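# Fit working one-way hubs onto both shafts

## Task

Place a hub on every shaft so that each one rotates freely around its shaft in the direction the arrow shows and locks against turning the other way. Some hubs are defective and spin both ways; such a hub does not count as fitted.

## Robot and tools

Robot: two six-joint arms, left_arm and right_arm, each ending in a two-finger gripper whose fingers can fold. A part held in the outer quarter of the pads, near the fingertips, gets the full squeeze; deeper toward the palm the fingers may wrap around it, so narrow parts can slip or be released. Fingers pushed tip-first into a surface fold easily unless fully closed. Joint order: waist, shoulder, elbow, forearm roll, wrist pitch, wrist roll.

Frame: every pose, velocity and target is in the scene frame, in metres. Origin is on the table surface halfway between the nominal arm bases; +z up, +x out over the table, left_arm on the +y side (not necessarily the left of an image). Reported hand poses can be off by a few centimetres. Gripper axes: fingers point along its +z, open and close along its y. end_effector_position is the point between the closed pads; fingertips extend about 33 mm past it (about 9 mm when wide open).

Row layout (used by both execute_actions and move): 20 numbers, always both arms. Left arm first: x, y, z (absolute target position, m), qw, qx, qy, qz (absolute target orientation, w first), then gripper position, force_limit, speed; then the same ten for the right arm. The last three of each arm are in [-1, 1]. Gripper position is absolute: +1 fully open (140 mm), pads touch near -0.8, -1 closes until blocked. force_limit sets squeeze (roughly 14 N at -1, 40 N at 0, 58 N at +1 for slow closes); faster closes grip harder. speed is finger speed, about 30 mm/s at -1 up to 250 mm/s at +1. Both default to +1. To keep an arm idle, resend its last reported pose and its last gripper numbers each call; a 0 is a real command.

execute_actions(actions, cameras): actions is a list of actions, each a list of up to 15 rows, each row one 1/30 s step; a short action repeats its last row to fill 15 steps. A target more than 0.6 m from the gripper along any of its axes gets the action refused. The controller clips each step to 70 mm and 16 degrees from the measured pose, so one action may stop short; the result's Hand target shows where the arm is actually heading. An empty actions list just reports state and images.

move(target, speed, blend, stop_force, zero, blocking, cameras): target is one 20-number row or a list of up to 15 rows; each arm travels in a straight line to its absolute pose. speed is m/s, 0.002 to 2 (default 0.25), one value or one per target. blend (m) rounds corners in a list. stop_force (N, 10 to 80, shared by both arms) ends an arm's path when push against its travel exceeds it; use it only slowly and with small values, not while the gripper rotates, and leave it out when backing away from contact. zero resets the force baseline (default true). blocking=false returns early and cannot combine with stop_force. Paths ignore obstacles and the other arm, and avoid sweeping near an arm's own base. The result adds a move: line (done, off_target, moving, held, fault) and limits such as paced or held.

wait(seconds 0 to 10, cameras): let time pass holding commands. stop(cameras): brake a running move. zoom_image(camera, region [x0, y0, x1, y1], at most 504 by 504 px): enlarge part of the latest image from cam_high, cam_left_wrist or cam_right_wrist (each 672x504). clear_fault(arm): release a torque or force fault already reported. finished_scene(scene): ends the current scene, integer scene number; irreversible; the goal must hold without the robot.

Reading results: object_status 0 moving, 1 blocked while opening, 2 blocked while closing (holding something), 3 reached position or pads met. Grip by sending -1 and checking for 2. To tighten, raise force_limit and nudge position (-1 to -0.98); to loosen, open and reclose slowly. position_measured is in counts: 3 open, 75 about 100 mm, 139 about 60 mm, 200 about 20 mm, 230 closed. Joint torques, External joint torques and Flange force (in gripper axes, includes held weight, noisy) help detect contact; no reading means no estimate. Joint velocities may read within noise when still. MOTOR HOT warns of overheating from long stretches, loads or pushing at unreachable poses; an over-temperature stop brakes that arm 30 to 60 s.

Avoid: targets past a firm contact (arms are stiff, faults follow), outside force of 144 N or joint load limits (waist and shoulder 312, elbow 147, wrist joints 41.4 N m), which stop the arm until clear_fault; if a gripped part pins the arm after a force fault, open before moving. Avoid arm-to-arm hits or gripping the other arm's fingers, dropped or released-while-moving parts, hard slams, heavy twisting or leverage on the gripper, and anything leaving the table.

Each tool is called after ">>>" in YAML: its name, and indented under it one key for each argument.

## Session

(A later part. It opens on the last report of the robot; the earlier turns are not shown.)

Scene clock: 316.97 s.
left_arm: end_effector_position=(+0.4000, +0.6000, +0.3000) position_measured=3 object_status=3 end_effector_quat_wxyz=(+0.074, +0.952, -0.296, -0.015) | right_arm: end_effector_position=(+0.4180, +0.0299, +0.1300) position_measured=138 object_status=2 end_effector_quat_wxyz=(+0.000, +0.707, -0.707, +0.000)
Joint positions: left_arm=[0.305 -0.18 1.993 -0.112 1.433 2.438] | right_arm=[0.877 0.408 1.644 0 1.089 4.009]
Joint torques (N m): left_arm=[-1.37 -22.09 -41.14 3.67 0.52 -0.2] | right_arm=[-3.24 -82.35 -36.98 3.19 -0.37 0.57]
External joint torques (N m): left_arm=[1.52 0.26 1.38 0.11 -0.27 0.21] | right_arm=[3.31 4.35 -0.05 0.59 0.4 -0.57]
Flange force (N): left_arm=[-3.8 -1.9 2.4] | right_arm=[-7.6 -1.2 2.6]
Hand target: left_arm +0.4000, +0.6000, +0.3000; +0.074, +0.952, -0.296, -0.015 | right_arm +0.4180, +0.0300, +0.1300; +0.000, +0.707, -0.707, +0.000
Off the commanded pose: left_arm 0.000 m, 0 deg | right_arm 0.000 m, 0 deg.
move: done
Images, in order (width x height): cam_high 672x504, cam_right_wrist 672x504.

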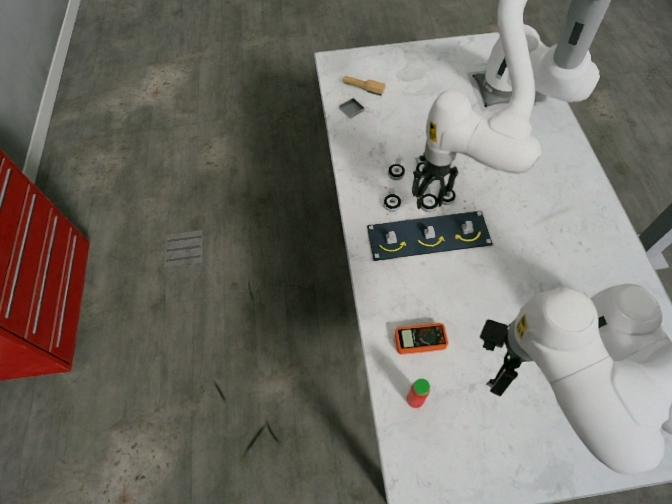

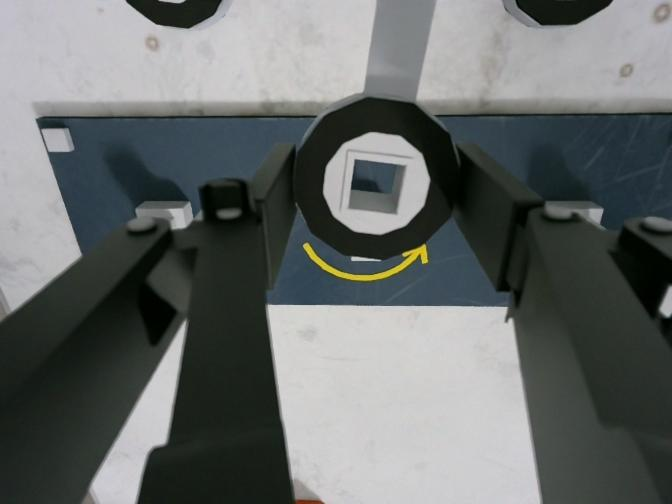

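>>> zoom_image:
  camera: "cam_right_wrist"
  region: [300, 100, 450, 280]

Scaled by 2.800 from the camera's 672x504 image, which has a finer 960x720 frame.

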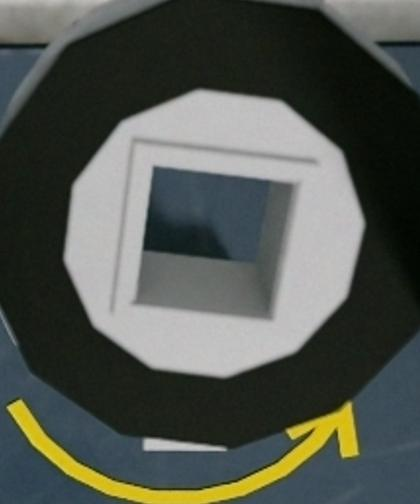

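>>> move:
  target:
    - [0.40,0.60,0.30,0.074,0.952,-0.296,-0.015,1,-1,-1,0.4197,0.0905,0.13,0,0.7431,-0.6691,0,-1,-0.05,-1]
    - [0.40,0.60,0.30,0.074,0.952,-0.296,-0.015,1,-1,-1,0.4197,0.0905,0.095,0,0.7431,-0.6691,0,-1,-0.05,-1]
  speed: 0.15
  cameras: ["cam_right_wrist","cam_high"]

>>> zoom_image:
  camera: "cam_right_wrist"
  region: [300, 100, 450, 280]

>>> zoom_image:
  camera: "cam_high"
  region: [360, 140, 500, 260]

Scene clock: 347.40 s.
left_arm: end_effector_position=(+0.4000, +0.6000, +0.3000) position_measured=3 object_status=3 end_effector_quat_wxyz=(+0.074, +0.952, -0.296, -0.015) | right_arm: end_effector_position=(+0.4197, +0.0905, +0.0951) position_measured=138 object_status=2 end_effector_quat_wxyz=(+0.000, +0.743, -0.669, +0.000)
Joint positions: left_arm=[0.305 -0.18 1.993 -0.112 1.433 2.438] | right_arm=[0.925 0.506 1.564 0 1.072 3.952]
Joint torques (N m): left_arm=[-1.58 -22.24 -41.69 3.69 0.53 -0.24] | right_arm=[-2.37 -91.12 -35.96 3.19 -0.17 0.47]
External joint torques (N m): left_arm=[1.65 0.76 1.92 0.09 -0.28 0.25] | right_arm=[2.32 4.38 -0.83 0.56 0.19 -0.47]
Flange force (N): left_arm=[-4.0 -2.4 3.4] | right_arm=[-7.8 -3.7 2.4]
Hand target: left_arm +0.4000, +0.6000, +0.3000; +0.074, +0.952, -0.296, -0.015 | right_arm +0.4197, +0.0905, +0.0950; +0.000, +0.743, -0.669, +0.000
Off the commanded pose: left_arm 0.000 m, 0 deg | right_arm 0.000 m, 0 deg.
move: done
Images, in order (width x height): cam_high 672x504, cam_right_wrist 672x504.

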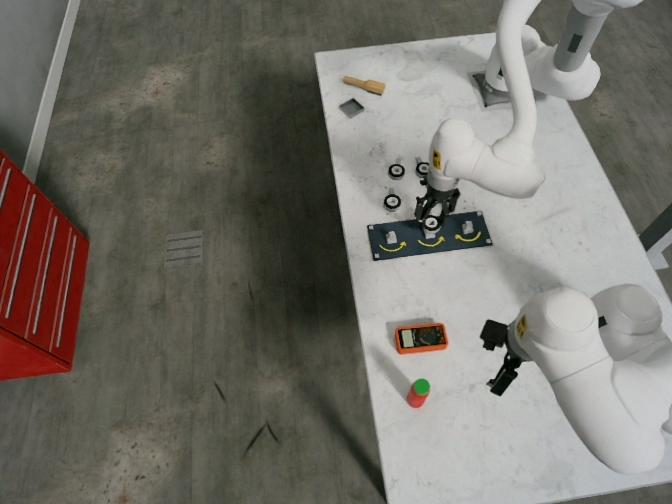

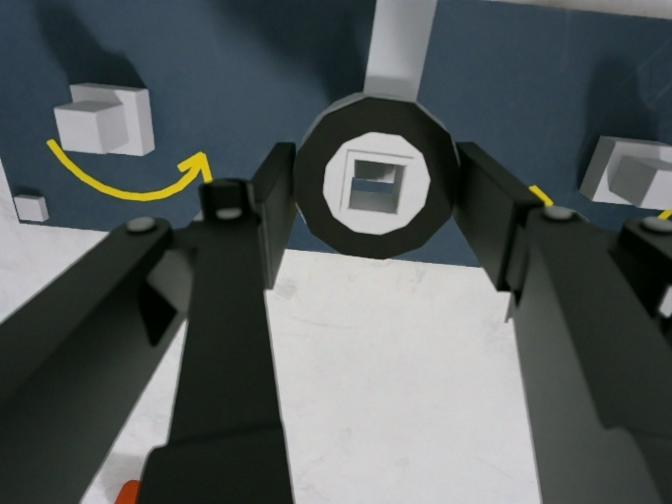

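Scaled by 2.800 from the camera's 672x504 image, which has a finer 960x720 frame.

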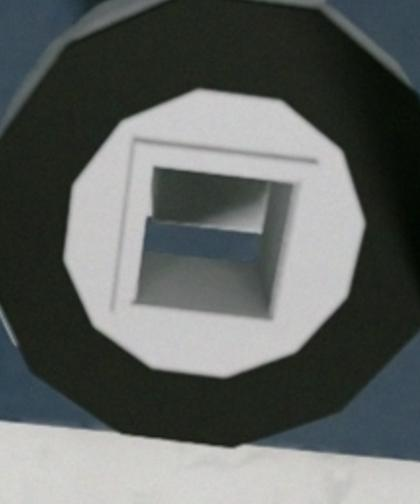

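Scaled by 3.600 from the camera's 672x504 image, which has a finer 960x720 frame.

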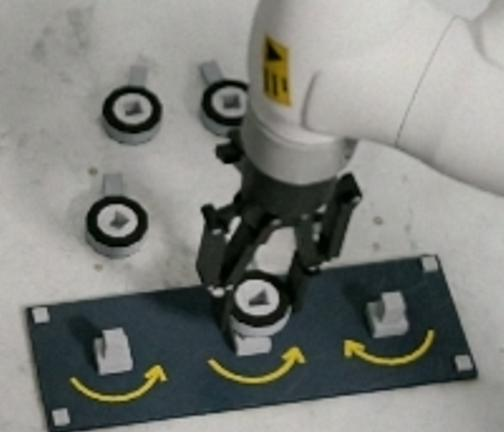

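>>> move:
  target: [0.40,0.60,0.30,0.074,0.952,-0.296,-0.015,1,-1,-1,0.4187,0.0905,0.087,0,0.7431,-0.6691,0,-1,-0.05,-1]
  speed: 0.1
  cameras: ["cam_right_wrist"]

>>> zoom_image:
  camera: "cam_right_wrist"
  region: [320, 120, 430, 240]

Scene clock: 374.93 s.
left_arm: end_effector_position=(+0.4000, +0.6000, +0.3000) position_measured=3 object_status=3 end_effector_quat_wxyz=(+0.074, +0.952, -0.296, -0.015) | right_arm: end_effector_position=(+0.4187, +0.0905, +0.0870) position_measured=138 object_status=2 end_effector_quat_wxyz=(+0.000, +0.743, -0.669, +0.000)
Joint positions: left_arm=[0.305 -0.18 1.993 -0.112 1.433 2.438] | right_arm=[0.926 0.511 1.571 0 1.059 3.953]
Joint torques (N m): left_arm=[-1.12 -21.81 -41.47 3.64 0.59 -0.26] | right_arm=[-2.82 -91.25 -35.29 3.11 -0.37 0.53]
External joint torques (N m): left_arm=[1.19 0.4 1.66 0.14 -0.35 0.26] | right_arm=[3.27 4.1 -1.24 0.63 0.4 -0.53]
Flange force (N): left_arm=[-3.4 -1.5 3.2] | right_arm=[-9.2 -3.4 1.7]
Hand target: left_arm +0.4000, +0.6000, +0.3000; +0.074, +0.952, -0.296, -0.015 | right_arm +0.4187, +0.0905, +0.0870; +0.000, +0.743, -0.669, +0.000
Off the commanded pose: left_arm 0.000 m, 0 deg | right_arm 0.000 m, 0 deg.
move: done
Images, in order (width x height): cam_right_wrist 672x504.

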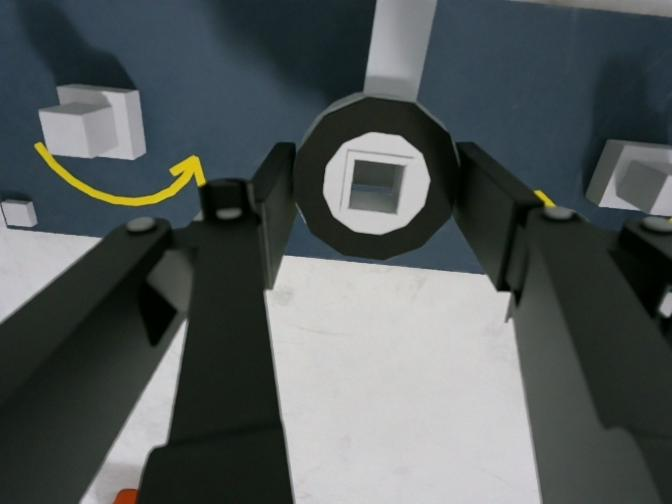

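Scaled by 4.200 from the camera's 672x504 image, which has a finer 960x720 frame.

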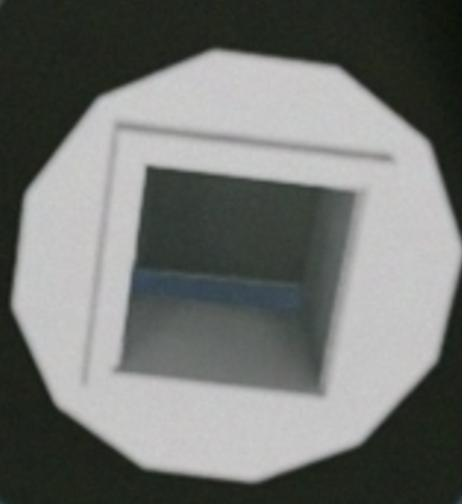

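>>> move:
  target: [0.40,0.60,0.30,0.074,0.952,-0.296,-0.015,1,-1,-1,0.4187,0.0905,0.082,0,0.7431,-0.6691,0,-1,-0.05,-1]
  speed: 0.03
  cameras: ["cam_right_wrist"]
  stop_force: 10

>>> zoom_image:
  camera: "cam_right_wrist"
  region: [320, 120, 430, 240]

Scene clock: 391.80 s.
left_arm: end_effector_position=(+0.4000, +0.6000, +0.3000) position_measured=3 object_status=3 end_effector_quat_wxyz=(+0.074, +0.952, -0.296, -0.015) | right_arm: end_effector_position=(+0.4187, +0.0905, +0.0820) position_measured=138 object_status=2 end_effector_quat_wxyz=(+0.000, +0.743, -0.669, +0.000)
Joint positions: left_arm=[0.305 -0.18 1.993 -0.112 1.433 2.438] | right_arm=[0.926 0.515 1.575 0 1.051 3.953]
Joint torques (N m): left_arm=[-1.82 -21.66 -41.53 3.66 0.6 -0.25] | right_arm=[-3.2 -91.95 -35.45 3.16 -0.32 0.36]
External joint torques (N m): left_arm=[1.93 0.19 1.75 0.13 -0.36 0.26] | right_arm=[3.49 4.8 -0.87 0.55 0.34 -0.36]
Flange force (N): left_arm=[-5.0 -2.3 3.1] | right_arm=[-9.5 -3.0 2.7]
Hand target: left_arm +0.4000, +0.6000, +0.3000; +0.074, +0.952, -0.296, -0.015 | right_arm +0.4187, +0.0905, +0.0820; +0.000, +0.743, -0.669, +0.000
Off the commanded pose: left_arm 0.000 m, 0 deg | right_arm 0.000 m, 0 deg.
move: done
Images, in order (width x height): cam_right_wrist 672x504.

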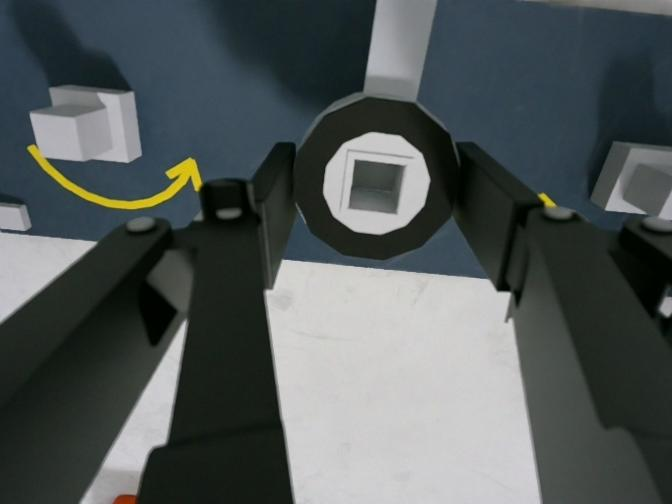

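Scaled by 4.200 from the camera's 672x504 image, which has a finer 960x720 frame.

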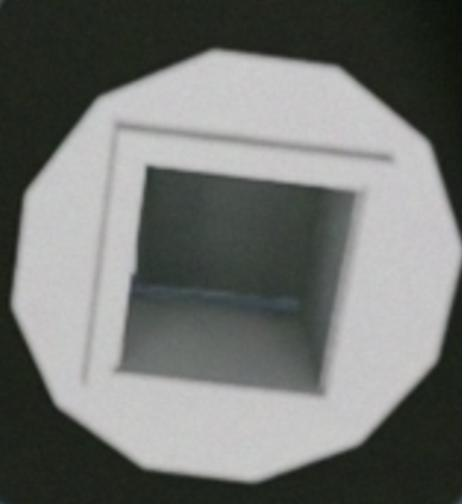

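>>> move:
  target: [0.40,0.60,0.30,0.074,0.952,-0.296,-0.015,1,-1,-1,0.4187,0.0905,0.078,0,0.7431,-0.6691,0,-1,-0.05,-1]
  speed: 0.02
  cameras: ["cam_right_wrist"]
  stop_force: 10

>>> zoom_image:
  camera: "cam_right_wrist"
  region: [320, 120, 430, 240]

Scene clock: 401.43 s.
left_arm: end_effector_position=(+0.4000, +0.6000, +0.3000) position_measured=3 object_status=3 end_effector_quat_wxyz=(+0.074, +0.952, -0.296, -0.015) | right_arm: end_effector_position=(+0.4187, +0.0906, +0.0802) position_measured=138 object_status=2 end_effector_quat_wxyz=(+0.000, +0.743, -0.669, +0.000)
Joint positions: left_arm=[0.305 -0.18 1.993 -0.112 1.433 2.438] | right_arm=[0.926 0.517 1.576 0 1.048 3.953]
Joint torques (N m): left_arm=[-1.52 -22.21 -41.7 3.72 0.58 -0.24] | right_arm=[-1.97 -81.85 -29.86 3.37 -1 0.49]
External joint torques (N m): left_arm=[1.63 0.66 1.9 0.07 -0.34 0.25] | right_arm=[2.22 -5.3 -6.38 0.33 1.03 -0.49]
Flange force (N): left_arm=[-4.1 -2.3 3.5] | right_arm=[-7.6 -3.7 -10.6]
Hand target: left_arm +0.4000, +0.6000, +0.3000; +0.074, +0.952, -0.296, -0.015 | right_arm +0.4187, +0.0905, +0.0802; +0.000, +0.743, -0.669, +0.000
Off the commanded pose: left_arm 0.000 m, 0 deg | right_arm 0.002 m, 0 deg.
move: contact (right_arm)
Images, in order (width x height): cam_right_wrist 672x504.

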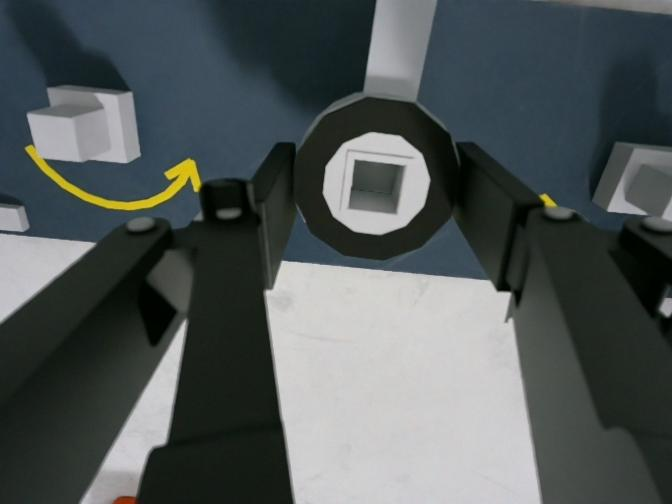

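Scaled by 4.200 from the camera's 672x504 image, which has a finer 960x720 frame.

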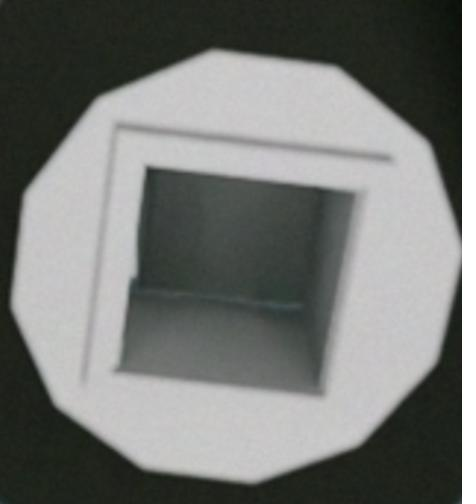

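>>> move:
  target:
    - [0.40,0.60,0.30,0.074,0.952,-0.296,-0.015,1,-1,-1,0.4187,0.0905,0.0825,0,0.7431,-0.6691,0,-1,-0.05,-1]
    - [0.40,0.60,0.30,0.074,0.952,-0.296,-0.015,1,-1,-1,0.4180,0.0905,0.0825,0,0.7431,-0.6691,0,-1,-0.05,-1]
  speed: 0.03

>>> move:
  target: [0.40,0.60,0.30,0.074,0.952,-0.296,-0.015,1,-1,-1,0.4180,0.0905,0.077,0,0.7431,-0.6691,0,-1,-0.05,-1]
  speed: 0.02
  cameras: ["cam_right_wrist"]
  stop_force: 12

>>> zoom_image:
  camera: "cam_right_wrist"
  region: [340, 140, 410, 215]

Scene clock: 437.70 s.
left_arm: end_effector_position=(+0.4000, +0.6000, +0.3000) position_measured=3 object_status=3 end_effector_quat_wxyz=(+0.074, +0.952, -0.296, -0.015) | right_arm: end_effector_position=(+0.4180, +0.0905, +0.0825) position_measured=138 object_status=2 end_effector_quat_wxyz=(+0.000, +0.743, -0.669, +0.000)
Joint positions: left_arm=[0.305 -0.18 1.993 -0.112 1.433 2.438] | right_arm=[0.926 0.514 1.576 0 1.052 3.954]
Joint torques (N m): left_arm=[-1.33 -22.03 -41.66 3.64 0.6 -0.26] | right_arm=[-2.44 -91.7 -35.64 3.09 -0.34 0.57]
External joint torques (N m): left_arm=[1.49 0.29 1.84 0.15 -0.36 0.27] | right_arm=[2.65 4.57 -0.78 0.63 0.36 -0.57]
Flange force (N): left_arm=[-4.2 -1.7 3.4] | right_arm=[-8.2 -3.7 2.5]
Hand target: left_arm +0.4000, +0.6000, +0.3000; +0.074, +0.952, -0.296, -0.015 | right_arm +0.4180, +0.0905, +0.0825; +0.000, +0.743, -0.669, +0.000
Off the commanded pose: left_arm 0.000 m, 0 deg | right_arm 0.000 m, 0 deg.
move: done

Scene clock: 438.60 s.
left_arm: end_effector_position=(+0.4000, +0.6000, +0.3000) position_measured=3 object_status=3 end_effector_quat_wxyz=(+0.074, +0.952, -0.296, -0.015) | right_arm: end_effector_position=(+0.4180, +0.0905, +0.0795) position_measured=138 object_status=2 end_effector_quat_wxyz=(+0.000, +0.743, -0.669, +0.000)
Joint positions: left_arm=[0.305 -0.18 1.993 -0.112 1.433 2.438] | right_arm=[0.927 0.517 1.578 0 1.047 3.954]
Joint torques (N m): left_arm=[-1.24 -22.29 -41.63 3.63 0.58 -0.26] | right_arm=[-2.98 -80.69 -29.85 2.98 -1.31 0.47]
External joint torques (N m): left_arm=[1.3 1.13 1.87 0.16 -0.34 0.27] | right_arm=[3.38 -6.55 -6.39 0.73 1.34 -0.47]
Flange force (N): left_arm=[-3.0 -2.6 3.6] | right_arm=[-7.5 -1.7 -12.1]
Hand target: left_arm +0.4000, +0.6000, +0.3000; +0.074, +0.952, -0.296, -0.015 | right_arm +0.4180, +0.0905, +0.0795; +0.000, +0.743, -0.669, +0.000
Off the commanded pose: left_arm 0.000 m, 0 deg | right_arm 0.003 m, 0 deg.
move: contact (right_arm)
Images, in order (width x height): cam_right_wrist 672x504.

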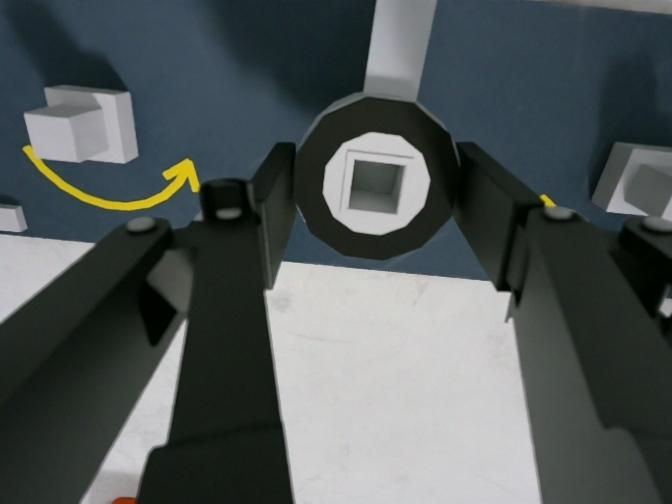

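Scaled by 6.720 from the camera's 672x504 image, which has a finer 960x720 frame.

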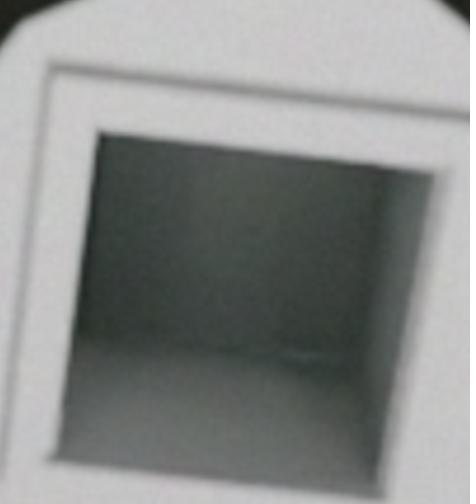

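>>> move:
  target:
    - [0.40,0.60,0.30,0.074,0.952,-0.296,-0.015,1,-1,-1,0.4180,0.0905,0.0825,0,0.7431,-0.6691,0,-1,-0.05,-1]
    - [0.40,0.60,0.30,0.074,0.952,-0.296,-0.015,1,-1,-1,0.4180,0.0908,0.0825,0,0.7518,-0.6593,0,-1,-0.05,-1]
  speed: 0.03

>>> move:
  target: [0.40,0.60,0.30,0.074,0.952,-0.296,-0.015,1,-1,-1,0.4180,0.0908,0.077,0,0.7518,-0.6593,0,-1,-0.05,-1]
  speed: 0.02
  cameras: ["cam_right_wrist"]
  stop_force: 12

>>> zoom_image:
  camera: "cam_right_wrist"
  region: [340, 140, 410, 215]

Scene clock: 455.83 s.
left_arm: end_effector_position=(+0.4000, +0.6000, +0.3000) position_measured=3 object_status=3 end_effector_quat_wxyz=(+0.074, +0.952, -0.296, -0.015) | right_arm: end_effector_position=(+0.4180, +0.0908, +0.0826) position_measured=138 object_status=2 end_effector_quat_wxyz=(+0.000, +0.752, -0.659, +0.000)
Joint positions: left_arm=[0.305 -0.18 1.993 -0.112 1.433 2.438] | right_arm=[0.927 0.514 1.575 0 1.052 3.928]
Joint torques (N m): left_arm=[-1.64 -22.28 -41.73 3.68 0.55 -0.33] | right_arm=[-2.46 -92.1 -35.31 3.11 -0.39 0.47]
External joint torques (N m): left_arm=[1.69 0.86 1.98 0.1 -0.3 0.34] | right_arm=[2.88 4.85 -1.05 0.61 0.41 -0.47]
Flange force (N): left_arm=[-4.2 -2.7 3.6] | right_arm=[-9.2 -4.3 2.4]
Hand target: left_arm +0.4000, +0.6000, +0.3000; +0.074, +0.952, -0.296, -0.015 | right_arm +0.4180, +0.0908, +0.0825; +0.000, +0.752, -0.659, +0.000
Off the commanded pose: left_arm 0.000 m, 0 deg | right_arm 0.000 m, 0 deg.
move: done

Scene clock: 456.77 s.
left_arm: end_effector_position=(+0.4000, +0.6000, +0.3000) position_measured=3 object_status=3 end_effector_quat_wxyz=(+0.074, +0.952, -0.296, -0.015) | right_arm: end_effector_position=(+0.4181, +0.0909, +0.0791) position_measured=138 object_status=2 end_effector_quat_wxyz=(+0.000, +0.752, -0.659, +0.000)
Joint positions: left_arm=[0.305 -0.18 1.993 -0.112 1.433 2.438] | right_arm=[0.927 0.517 1.578 0 1.046 3.928]
Joint torques (N m): left_arm=[-1.93 -21.73 -41.62 3.65 0.55 -0.24] | right_arm=[-1.74 -81.24 -29.28 3.44 -0.74 0.47]
External joint torques (N m): left_arm=[2.04 0.2 1.83 0.13 -0.3 0.25] | right_arm=[2.04 -6.02 -6.98 0.27 0.77 -0.47]
Flange force (N): left_arm=[-5.2 -2.3 3.1] | right_arm=[-7.4 -4.1 -11.3]
Hand target: left_arm +0.4000, +0.6000, +0.3000; +0.074, +0.952, -0.296, -0.015 | right_arm +0.4180, +0.0909, +0.0792; +0.000, +0.752, -0.659, +0.000
Off the commanded pose: left_arm 0.000 m, 0 deg | right_arm 0.002 m, 0 deg.
move: contact (right_arm)
Images, in order (width x height): cam_right_wrist 672x504.

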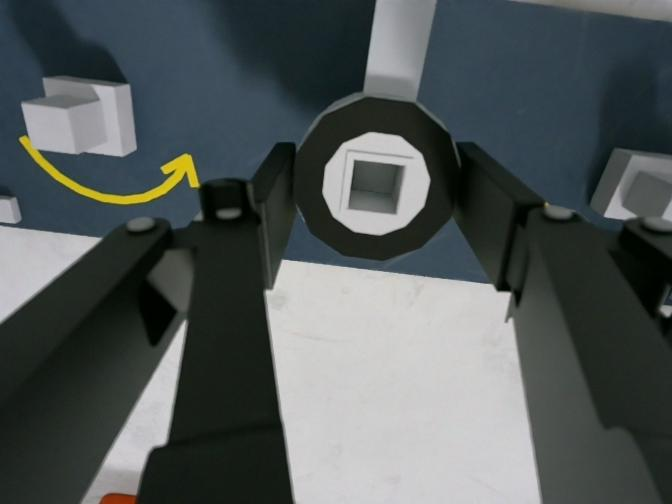

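Scaled by 6.720 from the camera's 672x504 image, which has a finer 960x720 frame.

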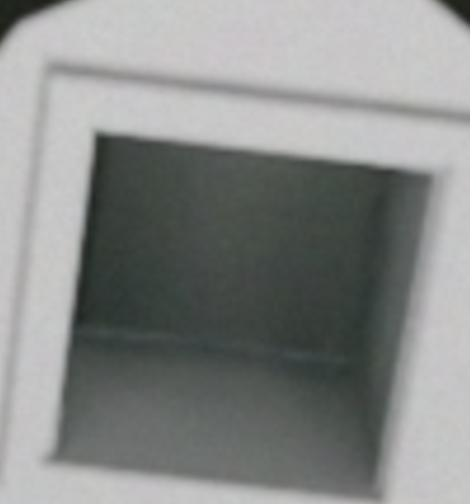

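>>> move:
  target:
    - [0.40,0.60,0.30,0.074,0.952,-0.296,-0.015,1,-1,-1,0.4180,0.0908,0.0825,0,0.7518,-0.6593,0,-1,-0.05,-1]
    - [0.40,0.60,0.30,0.074,0.952,-0.296,-0.015,1,-1,-1,0.4174,0.0908,0.0825,0,0.7518,-0.6593,0,-1,-0.05,-1]
  speed: 0.03

>>> move:
  target: [0.40,0.60,0.30,0.074,0.952,-0.296,-0.015,1,-1,-1,0.4174,0.0908,0.075,0,0.7518,-0.6593,0,-1,-0.05,-1]
  speed: 0.02
  cameras: ["cam_right_wrist"]
  stop_force: 12

>>> zoom_image:
  camera: "cam_right_wrist"
  region: [340, 140, 410, 215]

Scene clock: 470.13 s.
left_arm: end_effector_position=(+0.4000, +0.6000, +0.3000) position_measured=3 object_status=3 end_effector_quat_wxyz=(+0.074, +0.952, -0.296, -0.015) | right_arm: end_effector_position=(+0.4174, +0.0908, +0.0825) position_measured=138 object_status=2 end_effector_quat_wxyz=(+0.000, +0.752, -0.659, +0.000)
Joint positions: left_arm=[0.305 -0.18 1.993 -0.112 1.433 2.438] | right_arm=[0.927 0.514 1.576 0 1.052 3.929]
Joint torques (N m): left_arm=[-1.23 -22.01 -41.5 3.67 0.58 -0.27] | right_arm=[-2.64 -91.32 -35.7 3.11 -0.39 0.85]
External joint torques (N m): left_arm=[1.35 0.34 1.65 0.12 -0.33 0.28] | right_arm=[2.78 4.24 -0.67 0.61 0.41 -0.85]
Flange force (N): left_arm=[-3.8 -1.7 3.0] | right_arm=[-7.5 -3.6 2.2]
Hand target: left_arm +0.4000, +0.6000, +0.3000; +0.074, +0.952, -0.296, -0.015 | right_arm +0.4174, +0.0908, +0.0825; +0.000, +0.752, -0.659, +0.000
Off the commanded pose: left_arm 0.000 m, 0 deg | right_arm 0.000 m, 0 deg.
move: done

Scene clock: 471.37 s.
left_arm: end_effector_position=(+0.4000, +0.6000, +0.3000) position_measured=3 object_status=3 end_effector_quat_wxyz=(+0.074, +0.952, -0.296, -0.015) | right_arm: end_effector_position=(+0.4174, +0.0908, +0.0750) position_measured=138 object_status=2 end_effector_quat_wxyz=(+0.000, +0.752, -0.659, +0.000)
Joint positions: left_arm=[0.305 -0.18 1.993 -0.112 1.433 2.438] | right_arm=[0.927 0.52 1.581 0 1.04 3.929]
Joint torques (N m): left_arm=[-1.59 -22.17 -41.8 3.7 0.54 -0.21] | right_arm=[-4.71 -89.67 -34.13 2.22 -0.65 0.42]
External joint torques (N m): left_arm=[1.8 0.19 1.85 0.1 -0.3 0.21] | right_arm=[5.12 2.31 -1.97 1.47 0.67 -0.42]
Flange force (N): left_arm=[-4.8 -1.9 3.2] | right_arm=[-10.3 -1.4 -0.6]
Hand target: left_arm +0.4000, +0.6000, +0.3000; +0.074, +0.952, -0.296, -0.015 | right_arm +0.4174, +0.0908, +0.0750; +0.000, +0.752, -0.659, +0.000
Off the commanded pose: left_arm 0.000 m, 0 deg | right_arm 0.000 m, 0 deg.
move: done
Images, in order (width x height): cam_right_wrist 672x504.

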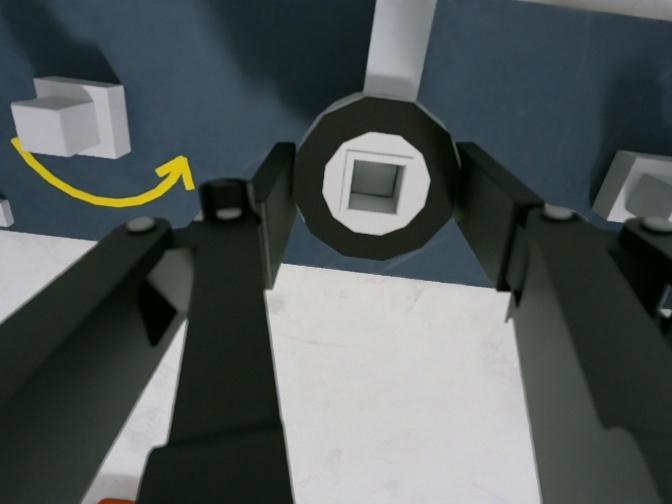

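Scaled by 6.720 from the camera's 672x504 image, which has a finer 960x720 frame.

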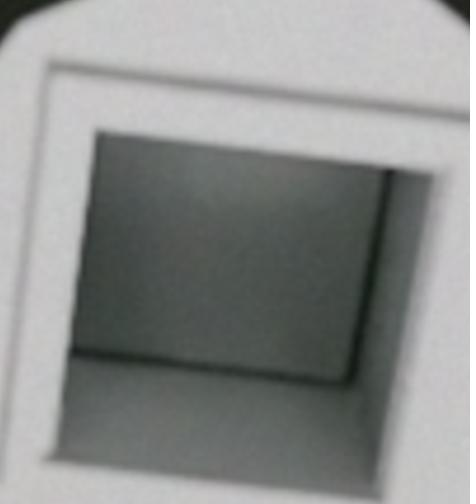

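>>> move:
  target: [0.40,0.60,0.30,0.074,0.952,-0.296,-0.015,1,-1,-1,0.4174,0.0908,0.044,0,0.7518,-0.6593,0,-1,-0.05,-1]
  speed: 0.03
  cameras: ["cam_right_wrist"]
  stop_force: 15

>>> zoom_image:
  camera: "cam_right_wrist"
  region: [320, 120, 430, 240]

Scene clock: 480.43 s.
left_arm: end_effector_position=(+0.4000, +0.6000, +0.3000) position_measured=3 object_status=3 end_effector_quat_wxyz=(+0.074, +0.952, -0.296, -0.015) | right_arm: end_effector_position=(+0.4174, +0.0908, +0.0542) position_measured=138 object_status=2 end_effector_quat_wxyz=(+0.000, +0.752, -0.659, +0.000)
Joint positions: left_arm=[0.305 -0.18 1.993 -0.112 1.433 2.438] | right_arm=[0.927 0.538 1.596 0 1.008 3.929]
Joint torques (N m): left_arm=[-1.35 -22.25 -41.74 3.73 0.56 -0.29] | right_arm=[-6.18 -88.67 -32.85 1.81 -0.97 0.53]
External joint torques (N m): left_arm=[1.46 0.72 1.94 0.05 -0.31 0.29] | right_arm=[6.56 0.36 -2.56 1.82 1 -0.53]
Flange force (N): left_arm=[-3.8 -2.2 3.5] | right_arm=[-10.8 0.5 -3.0]
Hand target: left_arm +0.4000, +0.6000, +0.3000; +0.074, +0.952, -0.296, -0.015 | right_arm +0.4174, +0.0908, +0.0543; +0.000, +0.752, -0.659, +0.000
Off the commanded pose: left_arm 0.000 m, 0 deg | right_arm 0.010 m, 0 deg.
move: contact (right_arm)
Images, in order (width x height): cam_right_wrist 672x504.

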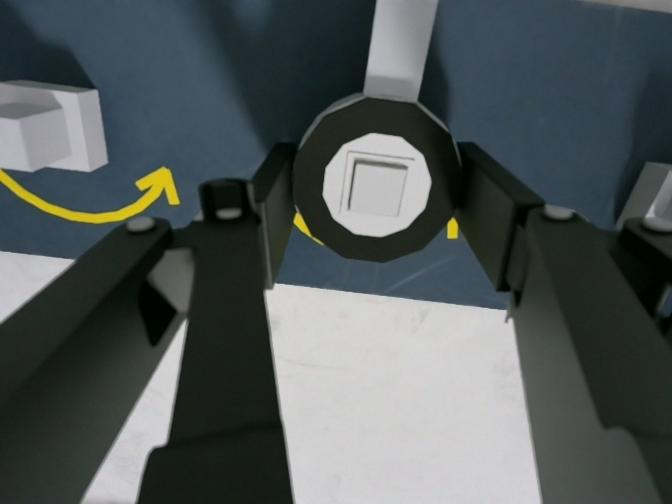

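Scaled by 4.200 from the camera's 672x504 image, which has a finer 960x720 frame.

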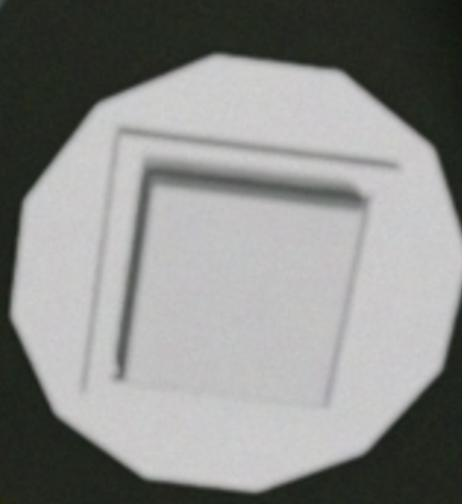

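>>> move:
  target: [0.40,0.60,0.30,0.074,0.952,-0.296,-0.015,1,-1,-1,0.4174,0.0905,0.048,0,0.7518,-0.6593,0,-1,-0.05,-1]
  speed: 0.02
  cameras: ["cam_right_wrist"]
  stop_force: 15

>>> zoom_image:
  camera: "cam_right_wrist"
  region: [320, 120, 430, 240]

Scene clock: 492.57 s.
left_arm: end_effector_position=(+0.4000, +0.6000, +0.3000) position_measured=3 object_status=3 end_effector_quat_wxyz=(+0.074, +0.952, -0.296, -0.015) | right_arm: end_effector_position=(+0.4175, +0.0909, +0.0538) position_measured=138 object_status=2 end_effector_quat_wxyz=(+0.000, +0.752, -0.659, +0.000)
Joint positions: left_arm=[0.305 -0.18 1.993 -0.112 1.433 2.438] | right_arm=[0.927 0.538 1.597 0 1.006 3.929]
Joint torques (N m): left_arm=[-1.71 -22.15 -41.82 3.66 0.6 -0.26] | right_arm=[-7.02 -81.84 -31.65 1.53 -2.74 0.56]
External joint torques (N m): left_arm=[1.88 0.32 2 0.13 -0.35 0.27] | right_arm=[7.22 -6.41 -3.74 2.08 2.76 -0.56]
Flange force (N): left_arm=[-5.0 -2.1 3.5] | right_arm=[-7.7 4.4 -12.3]
Hand target: left_arm +0.4000, +0.6000, +0.3000; +0.074, +0.952, -0.296, -0.015 | right_arm +0.4175, +0.0909, +0.0538; +0.000, +0.752, -0.659, +0.000
Off the commanded pose: left_arm 0.000 m, 0 deg | right_arm 0.006 m, 0 deg.
move: contact (right_arm)
Images, in order (width x height): cam_right_wrist 672x504.

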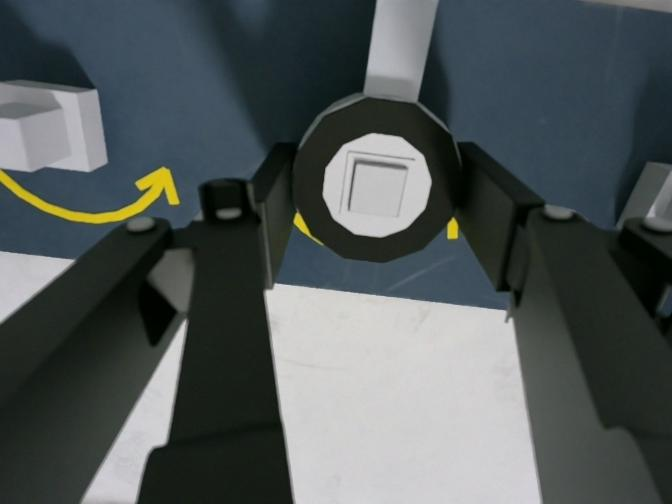

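Scaled by 4.200 from the camera's 672x504 image, which has a finer 960x720 frame.

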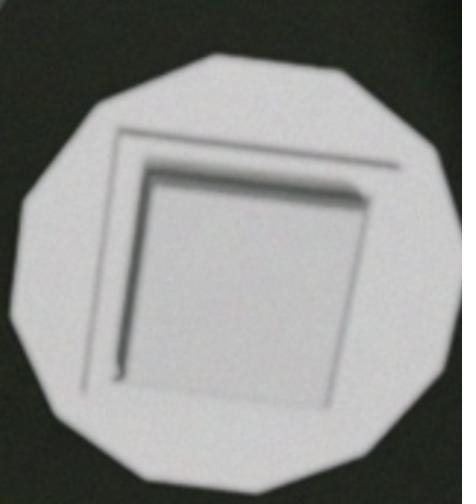

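>>> move:
  target:
    - [0.40,0.60,0.30,0.074,0.952,-0.296,-0.015,1,-1,-1,0.4174,0.0908,0.0545,0,0.7518,-0.6593,0,-1,-0.05,-1]
    - [0.40,0.60,0.30,0.074,0.952,-0.296,-0.015,1,-1,-1,0.4178,0.0908,0.0545,0,0.8315,-0.5556,0,-1,-0.05,-1]
  speed: 0.1
  cameras: ["cam_right_wrist"]

>>> zoom_image:
  camera: "cam_right_wrist"
  region: [280, 80, 470, 270]

Scene clock: 507.70 s.
left_arm: end_effector_position=(+0.4000, +0.6000, +0.3000) position_measured=3 object_status=3 end_effector_quat_wxyz=(+0.074, +0.952, -0.296, -0.015) | right_arm: end_effector_position=(+0.4178, +0.0908, +0.0545) position_measured=138 object_status=2 end_effector_quat_wxyz=(+0.000, +0.831, -0.556, +0.000)
Joint positions: left_arm=[0.305 -0.18 1.993 -0.112 1.433 2.438] | right_arm=[0.927 0.538 1.595 0 1.009 3.667]
Joint torques (N m): left_arm=[-1.53 -21.8 -41.55 3.65 0.53 -0.28] | right_arm=[-19.11 -93.81 -46.08 -2.7 -6.77 0.41]
External joint torques (N m): left_arm=[1.65 0.28 1.83 0.13 -0.28 0.29] | right_arm=[19.18 5.55 10.67 6.3 6.78 -0.41]
Flange force (N): left_arm=[-4.5 -1.9 3.1] | right_arm=[-14.9 20.8 1.6]
Hand target: left_arm +0.4000, +0.6000, +0.3000; +0.074, +0.952, -0.296, -0.015 | right_arm +0.4178, +0.0908, +0.0545; +0.000, +0.831, -0.556, +0.000
Off the commanded pose: left_arm 0.000 m, 0 deg | right_arm 0.000 m, 0 deg.
move: done
Images, in order (width x height): cam_right_wrist 672x504.

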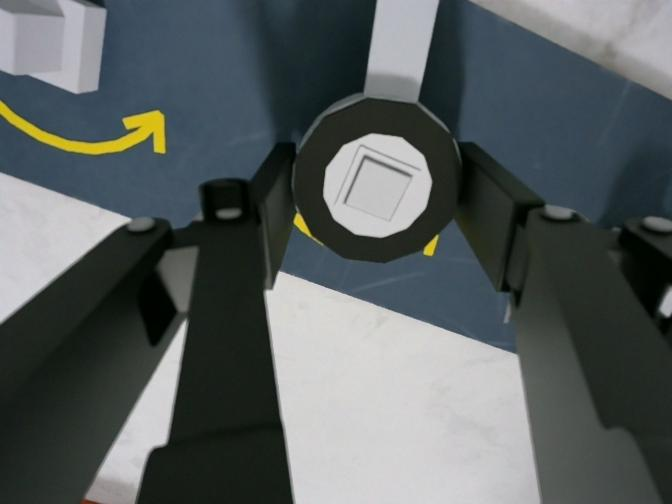

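Scaled by 2.653 from the camera's 672x504 image, which has a finer 960x720 frame.

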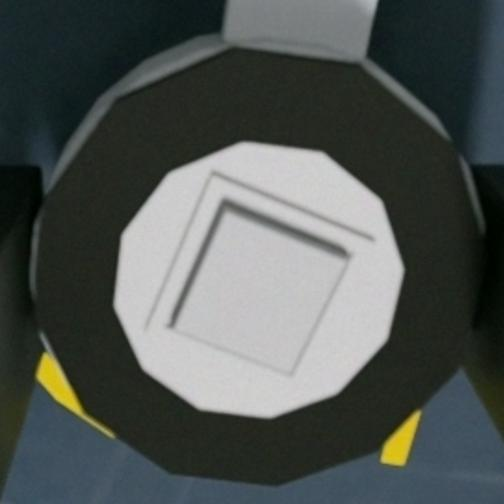

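>>> move:
  target:
    - [0.40,0.60,0.30,0.074,0.952,-0.296,-0.015,1,-1,-1,0.4172,0.0908,0.0545,0,0.8315,-0.5556,0,-1,-0.05,-1]
  speed: 0.05

>>> move:
  target:
    - [0.40,0.60,0.30,0.074,0.952,-0.296,-0.015,1,-1,-1,0.4172,0.0908,0.0545,0,0.8116,-0.5842,0,-1,-0.05,-1]
  speed: 0.05
  cameras: ["cam_right_wrist"]

>>> zoom_image:
  camera: "cam_right_wrist"
  region: [280, 80, 470, 270]

Scene clock: 520.43 s.
left_arm: end_effector_position=(+0.4000, +0.6000, +0.3000) position_measured=3 object_status=3 end_effector_quat_wxyz=(+0.074, +0.952, -0.296, -0.015) | right_arm: end_effector_position=(+0.4173, +0.0908, +0.0544) position_measured=138 object_status=2 end_effector_quat_wxyz=(+0.000, +0.831, -0.556, +0.000)
Joint positions: left_arm=[0.305 -0.18 1.993 -0.112 1.433 2.438] | right_arm=[0.927 0.537 1.596 0 1.008 3.667]
Joint torques (N m): left_arm=[-1.36 -21.72 -41.87 3.6 0.56 -0.23] | right_arm=[-9.84 -95.16 -40.25 0.39 -3.03 0.48]
External joint torques (N m): left_arm=[1.49 0.16 2.08 0.19 -0.31 0.24] | right_arm=[9.92 7.06 4.83 3.23 3.04 -0.48]
Flange force (N): left_arm=[-4.5 -1.2 3.6] | right_arm=[-11.1 4.8 4.7]
Hand target: left_arm +0.4000, +0.6000, +0.3000; +0.074, +0.952, -0.296, -0.015 | right_arm +0.4172, +0.0908, +0.0545; +0.000, +0.831, -0.556, +0.000
Off the commanded pose: left_arm 0.000 m, 0 deg | right_arm 0.000 m, 0 deg.
move: done

Scene clock: 521.47 s.
left_arm: end_effector_position=(+0.4000, +0.6000, +0.3000) position_measured=3 object_status=3 end_effector_quat_wxyz=(+0.074, +0.952, -0.296, -0.015) | right_arm: end_effector_position=(+0.4172, +0.0908, +0.0545) position_measured=138 object_status=2 end_effector_quat_wxyz=(+0.000, +0.812, -0.584, +0.000)
Joint positions: left_arm=[0.305 -0.18 1.993 -0.112 1.433 2.438] | right_arm=[0.928 0.537 1.596 0 1.008 3.737]
Joint torques (N m): left_arm=[-1.5 -22.12 -41.69 3.75 0.63 -0.2] | right_arm=[-6.57 -93.93 -37.61 1.81 -1.81 0.76]
External joint torques (N m): left_arm=[1.57 0.91 1.97 0.03 -0.39 0.21] | right_arm=[6.74 5.69 2.17 1.8 1.82 -0.76]
Flange force (N): left_arm=[-3.7 -2.5 3.8] | right_arm=[-8.9 0.6 3.6]
Hand target: left_arm +0.4000, +0.6000, +0.3000; +0.074, +0.952, -0.296, -0.015 | right_arm +0.4172, +0.0908, +0.0545; +0.000, +0.812, -0.584, +0.000
Off the commanded pose: left_arm 0.000 m, 0 deg | right_arm 0.000 m, 0 deg.
move: done
Images, in order (width x height): cam_right_wrist 672x504.

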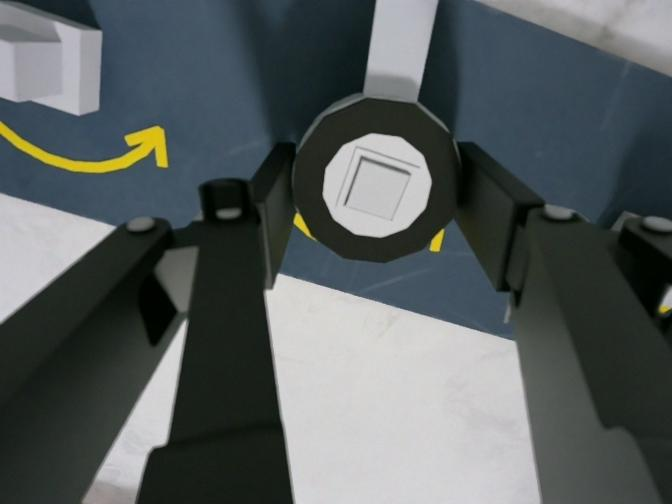

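Scaled by 2.653 from the camera's 672x504 image, which has a finer 960x720 frame.

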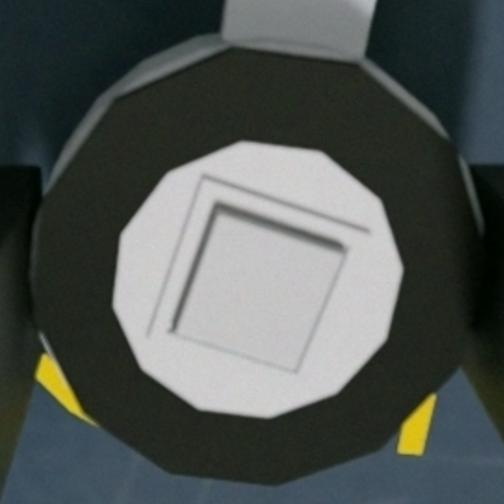

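>>> move:
  target:
    - [0.40,0.60,0.30,0.074,0.952,-0.296,-0.015,1,-1,-1,0.4172,0.0908,0.0545,0,0.7716,-0.6361,0,-1,-0.05,-1]
  speed: 0.05
  cameras: ["cam_right_wrist"]

>>> zoom_image:
  camera: "cam_right_wrist"
  region: [280, 80, 470, 270]

Scene clock: 531.13 s.
left_arm: end_effector_position=(+0.4000, +0.6000, +0.3000) position_measured=3 object_status=3 end_effector_quat_wxyz=(+0.074, +0.952, -0.296, -0.015) | right_arm: end_effector_position=(+0.4172, +0.0908, +0.0545) position_measured=139 object_status=2 end_effector_quat_wxyz=(+0.000, +0.772, -0.636, +0.000)
Joint positions: left_arm=[0.305 -0.18 1.993 -0.112 1.433 2.438] | right_arm=[0.928 0.537 1.596 0 1.008 3.868]
Joint torques (N m): left_arm=[-1.31 -22.12 -41.67 3.73 0.57 -0.24] | right_arm=[-3.77 -88.92 -33.74 3.25 -1.38 1.05]
External joint torques (N m): left_arm=[1.45 0.26 1.84 0.06 -0.32 0.25] | right_arm=[4.04 0.87 -1.6 0.35 1.4 -1.05]
Flange force (N): left_arm=[-4.1 -1.5 3.3] | right_arm=[-7.1 -1.9 -2.5]
Hand target: left_arm +0.4000, +0.6000, +0.3000; +0.074, +0.952, -0.296, -0.015 | right_arm +0.4172, +0.0908, +0.0545; +0.000, +0.772, -0.636, +0.000
Off the commanded pose: left_arm 0.000 m, 0 deg | right_arm 0.000 m, 0 deg.
move: done
Images, in order (width x height): cam_right_wrist 672x504.

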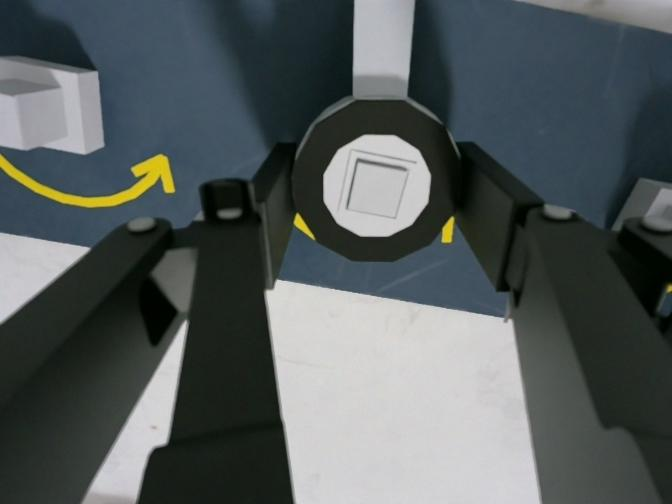

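Scaled by 2.653 from the camera's 672x504 image, which has a finer 960x720 frame.

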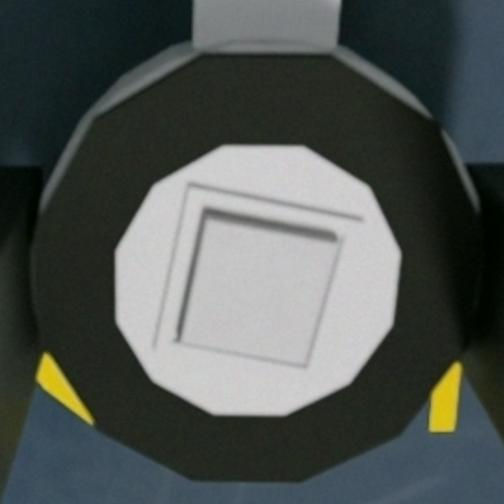

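>>> move:
  target:
    - [0.40,0.60,0.30,0.074,0.952,-0.296,-0.015,1,-1,-1,0.4172,0.0908,0.0545,0,0.7716,-0.6361,0,0.08,-0.05,-1]
    - [0.40,0.60,0.30,0.074,0.952,-0.296,-0.015,1,-1,-1,0.4172,0.0908,0.15,0,0.7716,-0.6361,0,0.08,-0.05,-1]
    - [0.40,0.60,0.30,0.074,0.952,-0.296,-0.015,1,-1,-1,0.328,-0.05,0.15,0,0.7071,-0.7071,0,0.08,-0.05,-1]
  speed: [0.1,0.15,0.25]
  cameras: ["cam_right_wrist","cam_high"]

>>> zoom_image:
  camera: "cam_high"
  region: [360, 140, 500, 260]

>>> zoom_image:
  camera: "cam_right_wrist"
  region: [260, 30, 480, 230]

Scene clock: 560.73 s.
left_arm: end_effector_position=(+0.4000, +0.6000, +0.3000) position_measured=3 object_status=3 end_effector_quat_wxyz=(+0.074, +0.952, -0.296, -0.015) | right_arm: end_effector_position=(+0.3280, -0.0500, +0.1500) position_measured=119 object_status=3 end_effector_quat_wxyz=(+0.000, +0.707, -0.707, +0.000)
Joint positions: left_arm=[0.305 -0.18 1.993 -0.112 1.433 2.438] | right_arm=[0.904 0.222 1.862 0 1.057 4.036]
Joint torques (N m): left_arm=[-1.39 -21.95 -41.42 3.57 0.58 -0.16] | right_arm=[-2.84 -60.06 -32.33 3.07 -0.65 0.61]
External joint torques (N m): left_arm=[1.59 -0.18 1.53 0.22 -0.33 0.17] | right_arm=[3.08 0.91 -4.14 0.66 0.67 -0.61]
Flange force (N): left_arm=[-4.4 -1.3 2.7] | right_arm=[-10.1 -2.4 -4.6]
Hand target: left_arm +0.4000, +0.6000, +0.3000; +0.074, +0.952, -0.296, -0.015 | right_arm +0.3280, -0.0500, +0.1500; +0.000, +0.707, -0.707, +0.000
Off the commanded pose: left_arm 0.000 m, 0 deg | right_arm 0.000 m, 0 deg.
move: done
Images, in order (width x height): cam_high 672x504, cam_right_wrist 672x504.

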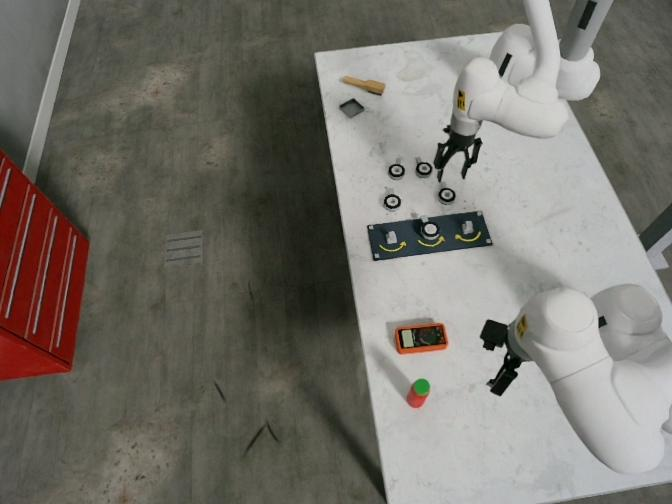

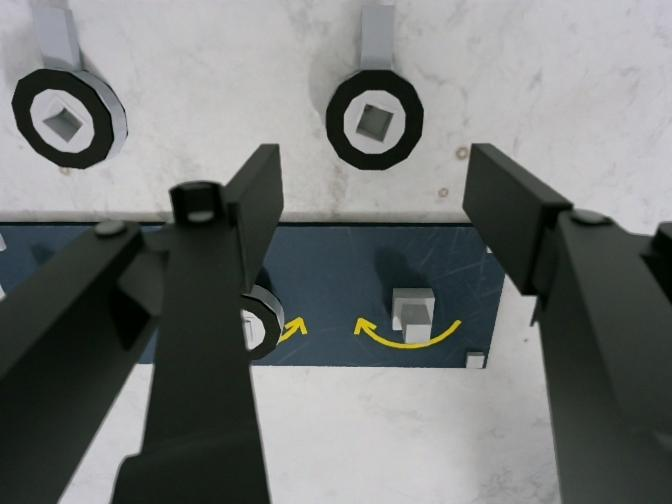

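Scaled by 3.600 from the camera's 672x504 image, which has a finer 960x720 frame.

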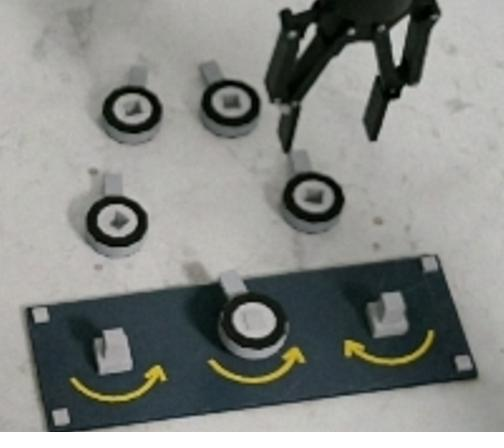

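Scaled by 2.291 from the camera's 672x504 image, which has a finer 960x720 frame.

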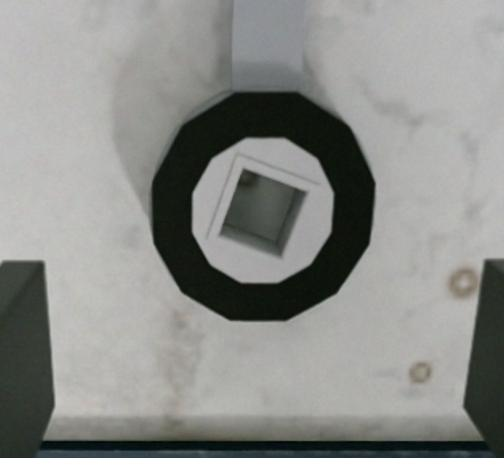

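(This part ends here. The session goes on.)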